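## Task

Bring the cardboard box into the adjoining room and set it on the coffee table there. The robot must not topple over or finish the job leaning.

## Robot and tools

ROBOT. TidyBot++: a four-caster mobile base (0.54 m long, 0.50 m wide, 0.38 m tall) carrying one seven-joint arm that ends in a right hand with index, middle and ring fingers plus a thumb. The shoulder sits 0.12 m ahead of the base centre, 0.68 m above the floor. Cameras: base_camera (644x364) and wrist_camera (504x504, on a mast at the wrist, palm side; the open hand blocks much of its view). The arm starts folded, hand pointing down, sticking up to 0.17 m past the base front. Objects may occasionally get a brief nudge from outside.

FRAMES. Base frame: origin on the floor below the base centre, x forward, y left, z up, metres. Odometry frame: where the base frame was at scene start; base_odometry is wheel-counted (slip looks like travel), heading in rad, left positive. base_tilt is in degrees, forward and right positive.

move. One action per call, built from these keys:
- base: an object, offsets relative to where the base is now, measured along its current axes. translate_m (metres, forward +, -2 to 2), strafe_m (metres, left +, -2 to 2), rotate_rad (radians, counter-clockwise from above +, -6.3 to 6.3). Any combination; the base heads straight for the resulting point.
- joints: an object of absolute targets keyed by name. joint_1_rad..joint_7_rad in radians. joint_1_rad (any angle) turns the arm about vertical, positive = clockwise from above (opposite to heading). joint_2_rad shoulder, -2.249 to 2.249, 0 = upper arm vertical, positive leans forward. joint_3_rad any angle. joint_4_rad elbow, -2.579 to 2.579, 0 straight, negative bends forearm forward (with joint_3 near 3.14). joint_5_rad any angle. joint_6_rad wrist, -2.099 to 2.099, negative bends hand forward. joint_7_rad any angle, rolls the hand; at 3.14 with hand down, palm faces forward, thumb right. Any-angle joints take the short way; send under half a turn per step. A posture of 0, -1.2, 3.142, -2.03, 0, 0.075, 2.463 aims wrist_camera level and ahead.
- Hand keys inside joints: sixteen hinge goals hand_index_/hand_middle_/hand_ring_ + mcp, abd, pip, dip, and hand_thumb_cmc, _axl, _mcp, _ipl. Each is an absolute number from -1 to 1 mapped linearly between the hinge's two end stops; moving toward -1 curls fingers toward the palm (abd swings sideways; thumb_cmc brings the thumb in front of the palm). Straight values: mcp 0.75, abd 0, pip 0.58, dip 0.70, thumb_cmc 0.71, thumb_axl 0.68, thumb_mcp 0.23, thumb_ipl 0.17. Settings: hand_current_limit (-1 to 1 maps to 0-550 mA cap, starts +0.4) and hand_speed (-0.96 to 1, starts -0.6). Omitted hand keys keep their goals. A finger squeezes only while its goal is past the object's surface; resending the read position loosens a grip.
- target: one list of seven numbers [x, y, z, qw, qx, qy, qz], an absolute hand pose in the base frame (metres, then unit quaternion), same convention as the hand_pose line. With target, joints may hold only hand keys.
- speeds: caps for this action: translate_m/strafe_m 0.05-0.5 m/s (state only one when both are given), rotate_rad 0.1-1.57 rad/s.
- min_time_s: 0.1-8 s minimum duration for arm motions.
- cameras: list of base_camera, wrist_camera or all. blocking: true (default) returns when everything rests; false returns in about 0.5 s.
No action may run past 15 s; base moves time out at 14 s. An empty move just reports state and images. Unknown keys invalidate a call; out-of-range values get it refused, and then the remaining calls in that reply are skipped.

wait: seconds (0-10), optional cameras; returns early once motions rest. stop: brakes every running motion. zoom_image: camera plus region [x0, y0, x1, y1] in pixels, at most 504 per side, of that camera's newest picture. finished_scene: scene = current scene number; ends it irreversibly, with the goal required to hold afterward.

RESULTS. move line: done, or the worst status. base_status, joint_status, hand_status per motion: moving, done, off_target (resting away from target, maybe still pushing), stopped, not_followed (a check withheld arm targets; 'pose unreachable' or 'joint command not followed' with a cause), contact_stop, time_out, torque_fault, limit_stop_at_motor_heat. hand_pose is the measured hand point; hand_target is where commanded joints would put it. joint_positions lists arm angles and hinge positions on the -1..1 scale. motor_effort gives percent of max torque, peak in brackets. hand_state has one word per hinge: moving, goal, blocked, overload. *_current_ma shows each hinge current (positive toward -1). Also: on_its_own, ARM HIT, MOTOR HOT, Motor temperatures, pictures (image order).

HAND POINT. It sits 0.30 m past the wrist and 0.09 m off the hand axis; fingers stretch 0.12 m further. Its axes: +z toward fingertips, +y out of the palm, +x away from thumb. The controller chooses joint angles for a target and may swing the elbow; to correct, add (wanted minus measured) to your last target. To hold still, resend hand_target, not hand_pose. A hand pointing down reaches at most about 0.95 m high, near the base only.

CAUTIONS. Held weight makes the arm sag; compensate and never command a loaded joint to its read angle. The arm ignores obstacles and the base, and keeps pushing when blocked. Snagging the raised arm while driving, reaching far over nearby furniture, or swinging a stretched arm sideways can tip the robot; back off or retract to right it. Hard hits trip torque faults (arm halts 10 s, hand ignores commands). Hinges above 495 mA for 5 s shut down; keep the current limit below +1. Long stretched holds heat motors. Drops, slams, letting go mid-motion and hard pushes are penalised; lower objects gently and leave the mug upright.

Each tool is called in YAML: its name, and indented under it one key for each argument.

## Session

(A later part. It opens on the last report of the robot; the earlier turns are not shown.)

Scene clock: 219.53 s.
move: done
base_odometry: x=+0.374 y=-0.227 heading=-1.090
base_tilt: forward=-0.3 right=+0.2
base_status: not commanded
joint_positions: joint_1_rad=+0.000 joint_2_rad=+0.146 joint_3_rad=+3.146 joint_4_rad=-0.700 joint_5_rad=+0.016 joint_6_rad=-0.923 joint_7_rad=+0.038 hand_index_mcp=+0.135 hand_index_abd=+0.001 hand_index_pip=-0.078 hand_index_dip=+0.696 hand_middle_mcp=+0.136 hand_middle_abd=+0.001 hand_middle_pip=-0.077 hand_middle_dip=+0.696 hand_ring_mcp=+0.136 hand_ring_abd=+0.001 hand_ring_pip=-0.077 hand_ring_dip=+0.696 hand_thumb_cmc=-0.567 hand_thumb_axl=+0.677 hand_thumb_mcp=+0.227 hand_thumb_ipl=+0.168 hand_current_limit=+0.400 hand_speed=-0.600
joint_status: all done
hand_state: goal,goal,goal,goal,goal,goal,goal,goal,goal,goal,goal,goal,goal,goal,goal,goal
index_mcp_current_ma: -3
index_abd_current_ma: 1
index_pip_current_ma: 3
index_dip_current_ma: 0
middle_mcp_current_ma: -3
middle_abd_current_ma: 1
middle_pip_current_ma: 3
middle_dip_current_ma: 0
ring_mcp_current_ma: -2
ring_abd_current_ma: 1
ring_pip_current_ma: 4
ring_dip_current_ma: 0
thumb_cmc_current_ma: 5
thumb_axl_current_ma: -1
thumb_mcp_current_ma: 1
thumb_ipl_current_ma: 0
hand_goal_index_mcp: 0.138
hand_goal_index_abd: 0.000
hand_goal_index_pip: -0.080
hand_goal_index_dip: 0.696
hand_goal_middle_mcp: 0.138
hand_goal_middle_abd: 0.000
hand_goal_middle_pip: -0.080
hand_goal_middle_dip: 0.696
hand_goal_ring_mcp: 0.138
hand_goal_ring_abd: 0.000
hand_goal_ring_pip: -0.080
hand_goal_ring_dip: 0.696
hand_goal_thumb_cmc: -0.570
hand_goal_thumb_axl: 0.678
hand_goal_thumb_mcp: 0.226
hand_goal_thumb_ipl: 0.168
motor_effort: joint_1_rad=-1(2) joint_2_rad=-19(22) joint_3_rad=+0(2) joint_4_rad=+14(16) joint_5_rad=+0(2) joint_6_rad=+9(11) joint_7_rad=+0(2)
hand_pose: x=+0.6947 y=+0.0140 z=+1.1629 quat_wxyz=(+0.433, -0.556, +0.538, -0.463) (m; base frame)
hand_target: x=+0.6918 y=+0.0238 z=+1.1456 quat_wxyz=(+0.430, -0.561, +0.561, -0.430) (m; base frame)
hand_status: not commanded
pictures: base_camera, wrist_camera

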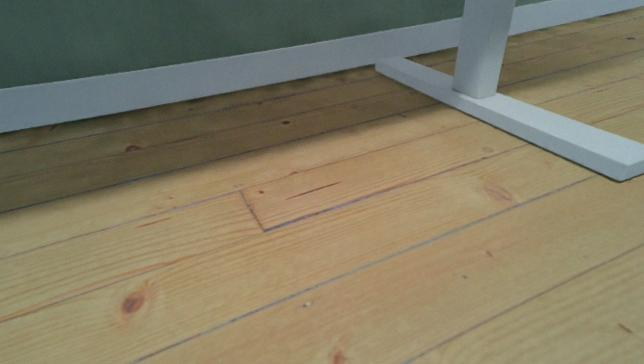

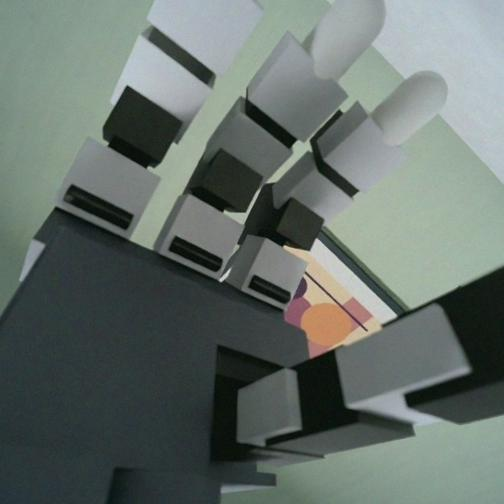

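move:
  joints: {"joint_1_rad": -0.35, "joint_2_rad": -0.561, "joint_3_rad": 3.142, "joint_4_rad": -1.923, "joint_5_rad": 0, "joint_6_rad": -0.138, "joint_7_rad": 2.463, "hand_index_mcp": 0.754, "hand_index_pip": 0.576}
  cameras: ["wrist_camera"]

Scene clock: 238.53 s.
move: done
base_odometry: x=+0.374 y=-0.227 heading=-1.090
base_tilt: forward=-0.3 right=+0.2
base_status: not commanded
joint_positions: joint_1_rad=-0.336 joint_2_rad=-0.549 joint_3_rad=+3.146 joint_4_rad=-1.889 joint_5_rad=+0.016 joint_6_rad=-0.209 joint_7_rad=+2.425 hand_index_mcp=+0.760 hand_index_abd=+0.001 hand_index_pip=+0.575 hand_index_dip=+0.696 hand_middle_mcp=+0.141 hand_middle_abd=+0.001 hand_middle_pip=-0.077 hand_middle_dip=+0.696 hand_ring_mcp=+0.140 hand_ring_abd=+0.001 hand_ring_pip=-0.077 hand_ring_dip=+0.696 hand_thumb_cmc=-0.563 hand_thumb_axl=+0.677 hand_thumb_mcp=+0.227 hand_thumb_ipl=+0.168 hand_current_limit=+0.400 hand_speed=-0.600
joint_status: all done
hand_state: goal,goal,goal,goal,goal,goal,goal,goal,goal,goal,goal,goal,goal,goal,goal,goal
index_mcp_current_ma: 10
index_abd_current_ma: 1
index_pip_current_ma: -1
index_dip_current_ma: 0
middle_mcp_current_ma: 3
middle_abd_current_ma: 1
middle_pip_current_ma: 3
middle_dip_current_ma: 0
ring_mcp_current_ma: 3
ring_abd_current_ma: 1
ring_pip_current_ma: 4
ring_dip_current_ma: 0
thumb_cmc_current_ma: 13
thumb_axl_current_ma: -1
thumb_mcp_current_ma: 1
thumb_ipl_current_ma: 0
hand_goal_index_mcp: 0.754
hand_goal_index_abd: 0.000
hand_goal_index_pip: 0.576
hand_goal_index_dip: 0.696
hand_goal_middle_mcp: 0.138
hand_goal_middle_abd: 0.000
hand_goal_middle_pip: -0.080
hand_goal_middle_dip: 0.696
hand_goal_ring_mcp: 0.138
hand_goal_ring_abd: 0.000
hand_goal_ring_pip: -0.080
hand_goal_ring_dip: 0.696
hand_goal_thumb_cmc: -0.570
hand_goal_thumb_axl: 0.678
hand_goal_thumb_mcp: 0.226
hand_goal_thumb_ipl: 0.168
motor_effort: joint_1_rad=-1(2) joint_2_rad=-1(20) joint_3_rad=+0(2) joint_4_rad=+17(18) joint_5_rad=+0(2) joint_6_rad=+9(11) joint_7_rad=+1(2)
hand_pose: x=+0.5083 y=+0.0571 z=+1.1693 quat_wxyz=(-0.190, -0.578, -0.394, -0.689) (m; base frame)
hand_target: x=+0.5006 y=+0.0648 z=+1.1763 quat_wxyz=(-0.196, -0.554, -0.396, -0.705) (m; base frame)
hand_status: not commanded
pictures: wrist_camera

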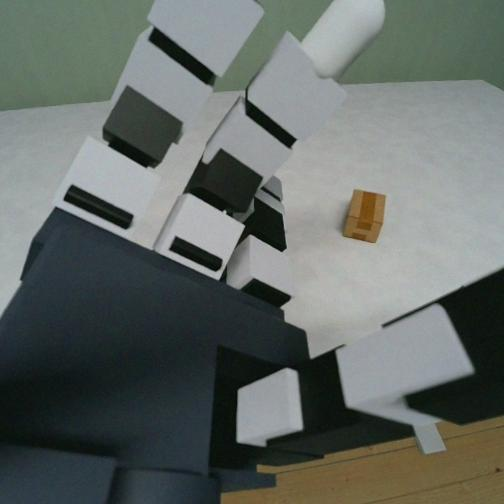

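zoom_image:
  camera: "wrist_camera"
  region: [325, 170, 405, 250]

Scaled by 6.300.

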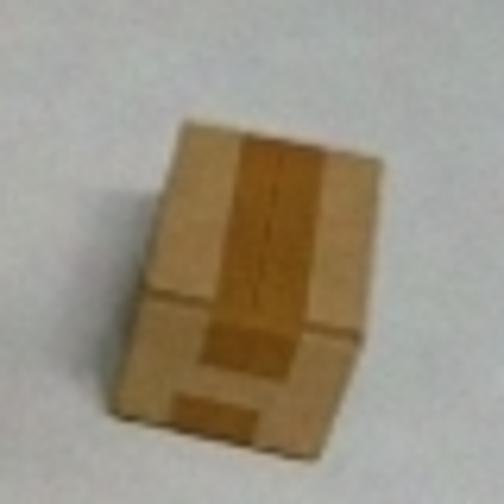

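move:
  joints: {"joint_1_rad": 0, "joint_2_rad": 0.164, "joint_3_rad": 3.142, "joint_4_rad": -0.68, "joint_5_rad": -0.016, "joint_6_rad": -0.95, "joint_7_rad": -0.03, "hand_index_mcp": 0.137, "hand_index_pip": -0.08}
  min_time_s: 3

move:
  joints: {"joint_1_rad": 0, "joint_2_rad": 0.172, "joint_3_rad": 3.142, "joint_4_rad": -0.94, "joint_5_rad": -0.016, "joint_6_rad": -0.64, "joint_7_rad": -0.03}
  min_time_s: 2
  cameras: ["all"]

Scene clock: 287.73 s.
move: done
base_odometry: x=+0.374 y=-0.227 heading=-1.090
base_tilt: forward=-0.3 right=+0.2
base_status: not commanded
joint_positions: joint_1_rad=-0.013 joint_2_rad=+0.138 joint_3_rad=+3.146 joint_4_rad=-0.700 joint_5_rad=+0.016 joint_6_rad=-0.883 joint_7_rad=+0.008 hand_index_mcp=+0.135 hand_index_abd=+0.001 hand_index_pip=-0.077 hand_index_dip=+0.696 hand_middle_mcp=+0.135 hand_middle_abd=+0.001 hand_middle_pip=-0.077 hand_middle_dip=+0.696 hand_ring_mcp=+0.136 hand_ring_abd=+0.001 hand_ring_pip=-0.077 hand_ring_dip=+0.696 hand_thumb_cmc=-0.567 hand_thumb_axl=+0.677 hand_thumb_mcp=+0.227 hand_thumb_ipl=+0.168 hand_current_limit=+0.400 hand_speed=-0.600
joint_status: all done
hand_state: goal,goal,goal,goal,goal,goal,goal,goal,goal,goal,goal,goal,goal,goal,goal,goal
index_mcp_current_ma: -4
index_abd_current_ma: 1
index_pip_current_ma: 3
index_dip_current_ma: 0
middle_mcp_current_ma: -4
middle_abd_current_ma: 1
middle_pip_current_ma: 3
middle_dip_current_ma: 0
ring_mcp_current_ma: -3
ring_abd_current_ma: 1
ring_pip_current_ma: 4
ring_dip_current_ma: 0
thumb_cmc_current_ma: 4
thumb_axl_current_ma: -1
thumb_mcp_current_ma: 1
thumb_ipl_current_ma: 0
hand_goal_index_mcp: 0.138
hand_goal_index_abd: 0.000
hand_goal_index_pip: -0.080
hand_goal_index_dip: 0.696
hand_goal_middle_mcp: 0.138
hand_goal_middle_abd: 0.000
hand_goal_middle_pip: -0.080
hand_goal_middle_dip: 0.696
hand_goal_ring_mcp: 0.138
hand_goal_ring_abd: 0.000
hand_goal_ring_pip: -0.080
hand_goal_ring_dip: 0.696
hand_goal_thumb_cmc: -0.570
hand_goal_thumb_axl: 0.678
hand_goal_thumb_mcp: 0.226
hand_goal_thumb_ipl: 0.168
motor_effort: joint_1_rad=-2(3) joint_2_rad=-19(20) joint_3_rad=+0(2) joint_4_rad=+14(19) joint_5_rad=+0(2) joint_6_rad=+9(10) joint_7_rad=+1(2)
hand_pose: x=+0.6959 y=+0.0241 z=+1.1792 quat_wxyz=(+0.455, -0.541, +0.532, -0.467) (m; base frame)
hand_target: x=+0.6977 y=+0.0311 z=+1.1572 quat_wxyz=(+0.453, -0.544, +0.561, -0.429) (m; base frame)
hand_status: not commanded
pictures: none

Scene clock: 290.03 s.
move: done
base_odometry: x=+0.374 y=-0.227 heading=-1.090
base_tilt: forward=-0.3 right=+0.2
base_status: not commanded
joint_positions: joint_1_rad=-0.013 joint_2_rad=+0.142 joint_3_rad=+3.146 joint_4_rad=-0.909 joint_5_rad=+0.016 joint_6_rad=-0.711 joint_7_rad=+0.006 hand_index_mcp=+0.135 hand_index_abd=+0.001 hand_index_pip=-0.077 hand_index_dip=+0.696 hand_middle_mcp=+0.135 hand_middle_abd=+0.001 hand_middle_pip=-0.077 hand_middle_dip=+0.696 hand_ring_mcp=+0.136 hand_ring_abd=+0.001 hand_ring_pip=-0.077 hand_ring_dip=+0.696 hand_thumb_cmc=-0.567 hand_thumb_axl=+0.677 hand_thumb_mcp=+0.227 hand_thumb_ipl=+0.168 hand_current_limit=+0.400 hand_speed=-0.600
joint_status: all done
hand_state: goal,goal,goal,goal,goal,goal,goal,goal,goal,goal,goal,goal,goal,goal,goal,goal
index_mcp_current_ma: -4
index_abd_current_ma: 1
index_pip_current_ma: 3
index_dip_current_ma: 0
middle_mcp_current_ma: -4
middle_abd_current_ma: 1
middle_pip_current_ma: 3
middle_dip_current_ma: 0
ring_mcp_current_ma: -3
ring_abd_current_ma: 1
ring_pip_current_ma: 4
ring_dip_current_ma: 0
thumb_cmc_current_ma: 4
thumb_axl_current_ma: -1
thumb_mcp_current_ma: 1
thumb_ipl_current_ma: 0
hand_goal_index_mcp: 0.138
hand_goal_index_abd: 0.000
hand_goal_index_pip: -0.080
hand_goal_index_dip: 0.696
hand_goal_middle_mcp: 0.138
hand_goal_middle_abd: 0.000
hand_goal_middle_pip: -0.080
hand_goal_middle_dip: 0.696
hand_goal_ring_mcp: 0.138
hand_goal_ring_abd: 0.000
hand_goal_ring_pip: -0.080
hand_goal_ring_dip: 0.696
hand_goal_thumb_cmc: -0.570
hand_goal_thumb_axl: 0.678
hand_goal_thumb_mcp: 0.226
hand_goal_thumb_ipl: 0.168
motor_effort: joint_1_rad=-1(2) joint_2_rad=-20(22) joint_3_rad=+0(1) joint_4_rad=+16(16) joint_5_rad=+0(1) joint_6_rad=+9(10) joint_7_rad=+0(1)
hand_pose: x=+0.7311 y=+0.0250 z=+1.1136 quat_wxyz=(+0.445, -0.550, +0.540, -0.455) (m; base frame)
hand_target: x=+0.7540 y=+0.0303 z=+1.0987 quat_wxyz=(+0.465, -0.534, +0.553, -0.440) (m; base frame)
hand_status: not commanded
pictures: base_camera, wrist_camera

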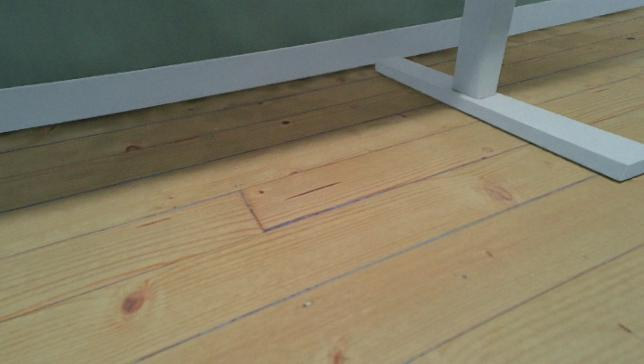

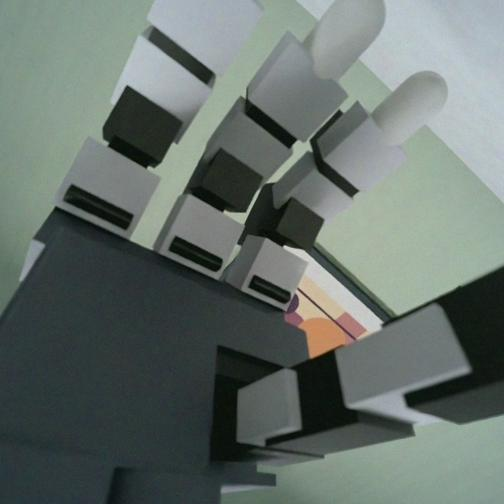

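move:
  base: {"strafe_m": -0.034}

move:
  joints: {"joint_2_rad": 0.15, "joint_4_rad": -1.20, "joint_6_rad": -0.35}
  min_time_s: 2
  cameras: ["wrist_camera"]

Scene clock: 303.20 s.
move: done
base_odometry: x=+0.344 y=-0.243 heading=-1.091
base_tilt: forward=-0.3 right=+0.2
base_status: done
joint_positions: joint_1_rad=+0.001 joint_2_rad=+0.142 joint_3_rad=+3.147 joint_4_rad=-0.909 joint_5_rad=+0.014 joint_6_rad=-0.710 joint_7_rad=+0.006 hand_index_mcp=+0.135 hand_index_abd=+0.001 hand_index_pip=-0.077 hand_index_dip=+0.696 hand_middle_mcp=+0.135 hand_middle_abd=+0.001 hand_middle_pip=-0.077 hand_middle_dip=+0.696 hand_ring_mcp=+0.136 hand_ring_abd=+0.001 hand_ring_pip=-0.077 hand_ring_dip=+0.696 hand_thumb_cmc=-0.568 hand_thumb_axl=+0.677 hand_thumb_mcp=+0.227 hand_thumb_ipl=+0.168 hand_current_limit=+0.400 hand_speed=-0.600
joint_status: not commanded
hand_state: goal,goal,goal,goal,goal,goal,goal,goal,goal,goal,goal,goal,goal,goal,goal,goal
index_mcp_current_ma: -4
index_abd_current_ma: 1
index_pip_current_ma: 3
index_dip_current_ma: 0
middle_mcp_current_ma: -4
middle_abd_current_ma: 1
middle_pip_current_ma: 3
middle_dip_current_ma: 0
ring_mcp_current_ma: -3
ring_abd_current_ma: 1
ring_pip_current_ma: 4
ring_dip_current_ma: 0
thumb_cmc_current_ma: 2
thumb_axl_current_ma: -1
thumb_mcp_current_ma: 1
thumb_ipl_current_ma: 0
hand_goal_index_mcp: 0.138
hand_goal_index_abd: 0.000
hand_goal_index_pip: -0.080
hand_goal_index_dip: 0.696
hand_goal_middle_mcp: 0.138
hand_goal_middle_abd: 0.000
hand_goal_middle_pip: -0.080
hand_goal_middle_dip: 0.696
hand_goal_ring_mcp: 0.138
hand_goal_ring_abd: 0.000
hand_goal_ring_pip: -0.080
hand_goal_ring_dip: 0.696
hand_goal_thumb_cmc: -0.570
hand_goal_thumb_axl: 0.678
hand_goal_thumb_mcp: 0.226
hand_goal_thumb_ipl: 0.168
motor_effort: joint_1_rad=-2(3) joint_2_rad=-21(21) joint_3_rad=+0(2) joint_4_rad=+16(16) joint_5_rad=+0(1) joint_6_rad=+9(9) joint_7_rad=+1(1)
hand_pose: x=+0.7316 y=+0.0165 z=+1.1139 quat_wxyz=(+0.443, -0.546, +0.544, -0.458) (m; base frame)
hand_target: x=+0.7540 y=+0.0303 z=+1.0987 quat_wxyz=(+0.465, -0.534, +0.553, -0.440) (m; base frame)
hand_status: not commanded
pictures: none

Scene clock: 305.50 s.
move: done
base_odometry: x=+0.344 y=-0.243 heading=-1.091
base_tilt: forward=-0.3 right=+0.2
base_status: not commanded
joint_positions: joint_1_rad=+0.001 joint_2_rad=+0.142 joint_3_rad=+3.147 joint_4_rad=-1.168 joint_5_rad=+0.014 joint_6_rad=-0.421 joint_7_rad=+0.006 hand_index_mcp=+0.135 hand_index_abd=+0.001 hand_index_pip=-0.077 hand_index_dip=+0.696 hand_middle_mcp=+0.135 hand_middle_abd=+0.001 hand_middle_pip=-0.077 hand_middle_dip=+0.696 hand_ring_mcp=+0.136 hand_ring_abd=+0.001 hand_ring_pip=-0.077 hand_ring_dip=+0.696 hand_thumb_cmc=-0.568 hand_thumb_axl=+0.677 hand_thumb_mcp=+0.227 hand_thumb_ipl=+0.168 hand_current_limit=+0.400 hand_speed=-0.600
joint_status: all done
hand_state: goal,goal,goal,goal,goal,goal,goal,goal,goal,goal,goal,goal,goal,goal,goal,goal
index_mcp_current_ma: -4
index_abd_current_ma: 1
index_pip_current_ma: 3
index_dip_current_ma: 0
middle_mcp_current_ma: -4
middle_abd_current_ma: 1
middle_pip_current_ma: 3
middle_dip_current_ma: 0
ring_mcp_current_ma: -3
ring_abd_current_ma: 1
ring_pip_current_ma: 4
ring_dip_current_ma: 0
thumb_cmc_current_ma: 2
thumb_axl_current_ma: -1
thumb_mcp_current_ma: 1
thumb_ipl_current_ma: 0
hand_goal_index_mcp: 0.138
hand_goal_index_abd: 0.000
hand_goal_index_pip: -0.080
hand_goal_index_dip: 0.696
hand_goal_middle_mcp: 0.138
hand_goal_middle_abd: 0.000
hand_goal_middle_pip: -0.080
hand_goal_middle_dip: 0.696
hand_goal_ring_mcp: 0.138
hand_goal_ring_abd: 0.000
hand_goal_ring_pip: -0.080
hand_goal_ring_dip: 0.696
hand_goal_thumb_cmc: -0.570
hand_goal_thumb_axl: 0.678
hand_goal_thumb_mcp: 0.226
hand_goal_thumb_ipl: 0.168
motor_effort: joint_1_rad=-2(2) joint_2_rad=-22(23) joint_3_rad=+0(0) joint_4_rad=+17(18) joint_5_rad=+0(1) joint_6_rad=+9(10) joint_7_rad=+0(1)
hand_pose: x=+0.7665 y=+0.0171 z=+1.0469 quat_wxyz=(+0.451, -0.541, +0.536, -0.466) (m; base frame)
hand_target: x=+0.7766 y=+0.0292 z=+1.0447 quat_wxyz=(+0.478, -0.520, +0.542, -0.455) (m; base frame)
hand_status: not commanded
pictures: wrist_camera

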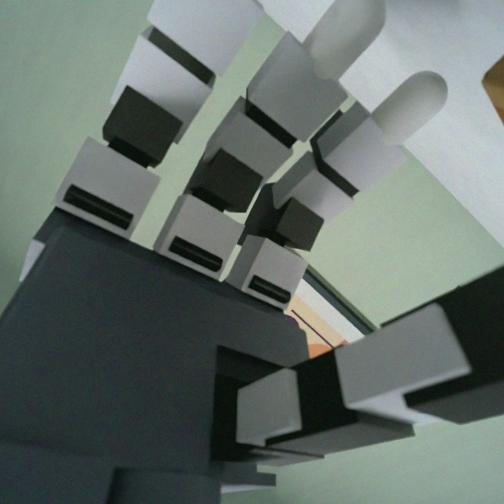

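move:
  joints: {"joint_2_rad": 0.09, "joint_4_rad": -1.376, "joint_6_rad": -0.21}
  min_time_s: 2.5
  cameras: ["wrist_camera"]

Scene clock: 319.97 s.
move: done
base_odometry: x=+0.344 y=-0.243 heading=-1.091
base_tilt: forward=-0.3 right=+0.1
base_status: not commanded
joint_positions: joint_1_rad=+0.001 joint_2_rad=+0.104 joint_3_rad=+3.147 joint_4_rad=-1.337 joint_5_rad=+0.014 joint_6_rad=-0.274 joint_7_rad=+0.006 hand_index_mcp=+0.140 hand_index_abd=+0.001 hand_index_pip=-0.077 hand_index_dip=+0.696 hand_middle_mcp=+0.135 hand_middle_abd=+0.001 hand_middle_pip=-0.077 hand_middle_dip=+0.696 hand_ring_mcp=+0.136 hand_ring_abd=+0.001 hand_ring_pip=-0.077 hand_ring_dip=+0.696 hand_thumb_cmc=-0.568 hand_thumb_axl=+0.677 hand_thumb_mcp=+0.227 hand_thumb_ipl=+0.168 hand_current_limit=+0.400 hand_speed=-0.600
joint_status: all done
hand_state: goal,goal,goal,goal,goal,goal,goal,goal,goal,goal,goal,goal,goal,goal,goal,goal
index_mcp_current_ma: 3
index_abd_current_ma: 1
index_pip_current_ma: 3
index_dip_current_ma: 0
middle_mcp_current_ma: -4
middle_abd_current_ma: 1
middle_pip_current_ma: 3
middle_dip_current_ma: 0
ring_mcp_current_ma: -3
ring_abd_current_ma: 1
ring_pip_current_ma: 4
ring_dip_current_ma: 0
thumb_cmc_current_ma: 2
thumb_axl_current_ma: -1
thumb_mcp_current_ma: 1
thumb_ipl_current_ma: 0
hand_goal_index_mcp: 0.138
hand_goal_index_abd: 0.000
hand_goal_index_pip: -0.080
hand_goal_index_dip: 0.696
hand_goal_middle_mcp: 0.138
hand_goal_middle_abd: 0.000
hand_goal_middle_pip: -0.080
hand_goal_middle_dip: 0.696
hand_goal_ring_mcp: 0.138
hand_goal_ring_abd: 0.000
hand_goal_ring_pip: -0.080
hand_goal_ring_dip: 0.696
hand_goal_thumb_cmc: -0.570
hand_goal_thumb_axl: 0.678
hand_goal_thumb_mcp: 0.226
hand_goal_thumb_ipl: 0.168
motor_effort: joint_1_rad=-1(2) joint_2_rad=-20(23) joint_3_rad=+0(0) joint_4_rad=+17(19) joint_5_rad=+0(1) joint_6_rad=+9(10) joint_7_rad=+0(1)
hand_pose: x=+0.7606 y=+0.0175 z=+1.0130 quat_wxyz=(+0.456, -0.537, +0.532, -0.469) (m; base frame)
hand_target: x=+0.7604 y=+0.0286 z=+1.0187 quat_wxyz=(+0.484, -0.514, +0.537, -0.461) (m; base frame)
hand_status: not commanded
pictures: wrist_camera

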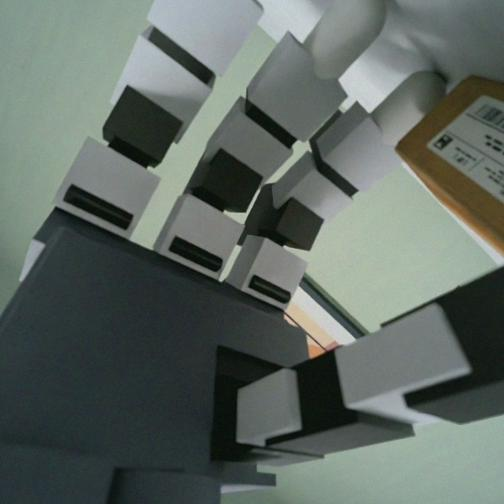

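move:
  joints: {"hand_thumb_mcp": -0.02}
  cameras: ["wrist_camera"]

Scene clock: 331.63 s.
move: off_target
base_odometry: x=+0.344 y=-0.243 heading=-1.091
base_tilt: forward=-0.3 right=+0.2
base_status: not commanded
joint_positions: joint_1_rad=+0.001 joint_2_rad=+0.102 joint_3_rad=+3.147 joint_4_rad=-1.340 joint_5_rad=+0.014 joint_6_rad=-0.274 joint_7_rad=+0.005 hand_index_mcp=+0.149 hand_index_abd=+0.001 hand_index_pip=-0.073 hand_index_dip=+0.698 hand_middle_mcp=+0.135 hand_middle_abd=+0.001 hand_middle_pip=-0.077 hand_middle_dip=+0.696 hand_ring_mcp=+0.136 hand_ring_abd=+0.001 hand_ring_pip=-0.077 hand_ring_dip=+0.696 hand_thumb_cmc=-0.570 hand_thumb_axl=+0.677 hand_thumb_mcp=+0.011 hand_thumb_ipl=+0.173 hand_current_limit=+0.400 hand_speed=-0.600
joint_status: hand_thumb_mcp off_target (ended at +0.011, target -0.020)
hand_state: goal,goal,goal,goal,goal,goal,goal,goal,goal,goal,goal,goal,goal,goal,blocked,goal
index_mcp_current_ma: 23
index_abd_current_ma: 1
index_pip_current_ma: 12
index_dip_current_ma: 3
middle_mcp_current_ma: -4
middle_abd_current_ma: 1
middle_pip_current_ma: 3
middle_dip_current_ma: 0
ring_mcp_current_ma: -3
ring_abd_current_ma: 1
ring_pip_current_ma: 4
ring_dip_current_ma: 0
thumb_cmc_current_ma: 0
thumb_axl_current_ma: -1
thumb_mcp_current_ma: 111
thumb_ipl_current_ma: 12
hand_goal_index_mcp: 0.138
hand_goal_index_abd: 0.000
hand_goal_index_pip: -0.080
hand_goal_index_dip: 0.696
hand_goal_middle_mcp: 0.138
hand_goal_middle_abd: 0.000
hand_goal_middle_pip: -0.080
hand_goal_middle_dip: 0.696
hand_goal_ring_mcp: 0.138
hand_goal_ring_abd: 0.000
hand_goal_ring_pip: -0.080
hand_goal_ring_dip: 0.696
hand_goal_thumb_cmc: -0.570
hand_goal_thumb_axl: 0.678
hand_goal_thumb_mcp: -0.020
hand_goal_thumb_ipl: 0.168
motor_effort: joint_1_rad=-1(2) joint_2_rad=-20(21) joint_3_rad=+0(0) joint_4_rad=+17(18) joint_5_rad=+0(1) joint_6_rad=+8(9) joint_7_rad=+0(1)
hand_pose: x=+0.7597 y=+0.0176 z=+1.0132 quat_wxyz=(+0.456, -0.537, +0.532, -0.469) (m; base frame)
hand_target: x=+0.7604 y=+0.0286 z=+1.0187 quat_wxyz=(+0.484, -0.514, +0.537, -0.461) (m; base frame)
hand_status: not commanded
pictures: wrist_camera

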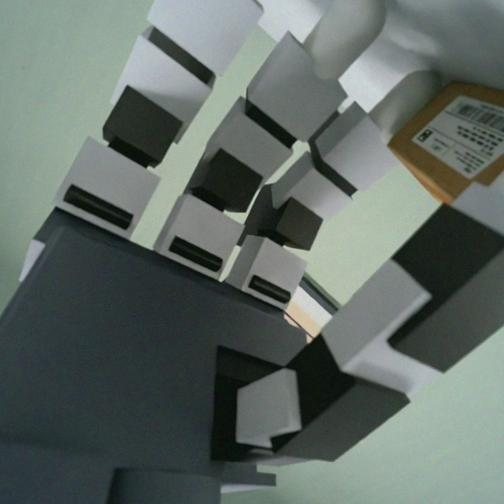

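move:
  joints: {"hand_thumb_mcp": -0.10, "hand_index_mcp": 0.07, "hand_middle_mcp": 0.07}
  cameras: ["wrist_camera"]

Scene clock: 334.70 s.
move: off_target
base_odometry: x=+0.344 y=-0.243 heading=-1.091
base_tilt: forward=-0.3 right=+0.2
base_status: not commanded
joint_positions: joint_1_rad=+0.001 joint_2_rad=+0.101 joint_3_rad=+3.147 joint_4_rad=-1.340 joint_5_rad=+0.014 joint_6_rad=-0.274 joint_7_rad=+0.005 hand_index_mcp=+0.147 hand_index_abd=+0.001 hand_index_pip=-0.054 hand_index_dip=+0.708 hand_middle_mcp=+0.068 hand_middle_abd=+0.001 hand_middle_pip=-0.077 hand_middle_dip=+0.696 hand_ring_mcp=+0.136 hand_ring_abd=+0.001 hand_ring_pip=-0.077 hand_ring_dip=+0.696 hand_thumb_cmc=-0.575 hand_thumb_axl=+0.677 hand_thumb_mcp=-0.018 hand_thumb_ipl=+0.185 hand_current_limit=+0.400 hand_speed=-0.600
joint_status: hand_index_mcp off_target (ended at +0.147, target +0.070); hand_thumb_mcp off_target (ended at -0.018, target -0.100); the others done
hand_state: blocked,goal,blocked,goal,goal,goal,goal,goal,goal,goal,goal,goal,goal,goal,blocked,goal
index_mcp_current_ma: 274
index_abd_current_ma: 1
index_pip_current_ma: 62
index_dip_current_ma: 22
middle_mcp_current_ma: -2
middle_abd_current_ma: 1
middle_pip_current_ma: 3
middle_dip_current_ma: 0
ring_mcp_current_ma: -3
ring_abd_current_ma: 1
ring_pip_current_ma: 4
ring_dip_current_ma: 0
thumb_cmc_current_ma: -8
thumb_axl_current_ma: -1
thumb_mcp_current_ma: 383
thumb_ipl_current_ma: 55
hand_goal_index_mcp: 0.070
hand_goal_index_abd: 0.000
hand_goal_index_pip: -0.080
hand_goal_index_dip: 0.696
hand_goal_middle_mcp: 0.070
hand_goal_middle_abd: 0.000
hand_goal_middle_pip: -0.080
hand_goal_middle_dip: 0.696
hand_goal_ring_mcp: 0.138
hand_goal_ring_abd: 0.000
hand_goal_ring_pip: -0.080
hand_goal_ring_dip: 0.696
hand_goal_thumb_cmc: -0.570
hand_goal_thumb_axl: 0.678
hand_goal_thumb_mcp: -0.100
hand_goal_thumb_ipl: 0.168
motor_effort: joint_1_rad=-1(2) joint_2_rad=-20(20) joint_3_rad=+0(0) joint_4_rad=+17(17) joint_5_rad=+0(1) joint_6_rad=+9(9) joint_7_rad=+0(1)
hand_pose: x=+0.7594 y=+0.0176 z=+1.0137 quat_wxyz=(+0.456, -0.537, +0.532, -0.470) (m; base frame)
hand_target: x=+0.7604 y=+0.0286 z=+1.0187 quat_wxyz=(+0.484, -0.514, +0.537, -0.461) (m; base frame)
hand_status: not commanded
pictures: wrist_camera

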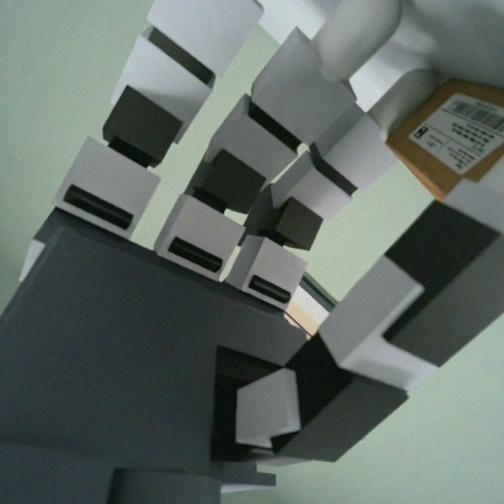

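move:
  joints: {"joint_2_rad": 0.13, "joint_4_rad": -1.20, "joint_6_rad": -0.37}
  min_time_s: 2.5
  cameras: ["wrist_camera"]

Scene clock: 343.80 s.
move: done
base_odometry: x=+0.344 y=-0.243 heading=-1.091
base_tilt: forward=-0.3 right=+0.2
base_status: not commanded
joint_positions: joint_1_rad=+0.001 joint_2_rad=+0.101 joint_3_rad=+3.147 joint_4_rad=-1.220 joint_5_rad=+0.014 joint_6_rad=-0.304 joint_7_rad=+0.005 hand_index_mcp=+0.067 hand_index_abd=+0.001 hand_index_pip=-0.077 hand_index_dip=+0.699 hand_middle_mcp=+0.067 hand_middle_abd=+0.001 hand_middle_pip=-0.077 hand_middle_dip=+0.696 hand_ring_mcp=+0.135 hand_ring_abd=+0.001 hand_ring_pip=-0.077 hand_ring_dip=+0.696 hand_thumb_cmc=-0.573 hand_thumb_axl=+0.677 hand_thumb_mcp=-0.094 hand_thumb_ipl=+0.171 hand_current_limit=+0.400 hand_speed=-0.600
joint_status: all done
hand_state: goal,goal,goal,goal,goal,goal,goal,goal,goal,goal,goal,goal,goal,goal,goal,goal
index_mcp_current_ma: -4
index_abd_current_ma: 1
index_pip_current_ma: 4
index_dip_current_ma: 4
middle_mcp_current_ma: -4
middle_abd_current_ma: 1
middle_pip_current_ma: 3
middle_dip_current_ma: 0
ring_mcp_current_ma: -4
ring_abd_current_ma: 1
ring_pip_current_ma: 4
ring_dip_current_ma: 0
thumb_cmc_current_ma: -4
thumb_axl_current_ma: -1
thumb_mcp_current_ma: 13
thumb_ipl_current_ma: 6
hand_goal_index_mcp: 0.070
hand_goal_index_abd: 0.000
hand_goal_index_pip: -0.080
hand_goal_index_dip: 0.696
hand_goal_middle_mcp: 0.070
hand_goal_middle_abd: 0.000
hand_goal_middle_pip: -0.080
hand_goal_middle_dip: 0.696
hand_goal_ring_mcp: 0.138
hand_goal_ring_abd: 0.000
hand_goal_ring_pip: -0.080
hand_goal_ring_dip: 0.696
hand_goal_thumb_cmc: -0.570
hand_goal_thumb_axl: 0.678
hand_goal_thumb_mcp: -0.100
hand_goal_thumb_ipl: 0.168
on_its_own: hand_index_mcp moved -0.080 to your old target +0.070; hand_thumb_mcp moved -0.076 to your old target -0.100
motor_effort: joint_1_rad=-1(2) joint_2_rad=-21(22) joint_3_rad=+0(0) joint_4_rad=+17(19) joint_5_rad=+0(1) joint_6_rad=+9(10) joint_7_rad=+1(1)
hand_pose: x=+0.7627 y=+0.0175 z=+1.0769 quat_wxyz=(+0.479, -0.515, +0.511, -0.494) (m; base frame)
hand_target: x=+0.7668 y=+0.0293 z=+1.0520 quat_wxyz=(+0.478, -0.520, +0.542, -0.455) (m; base frame)
hand_status: not commanded
pictures: wrist_camera

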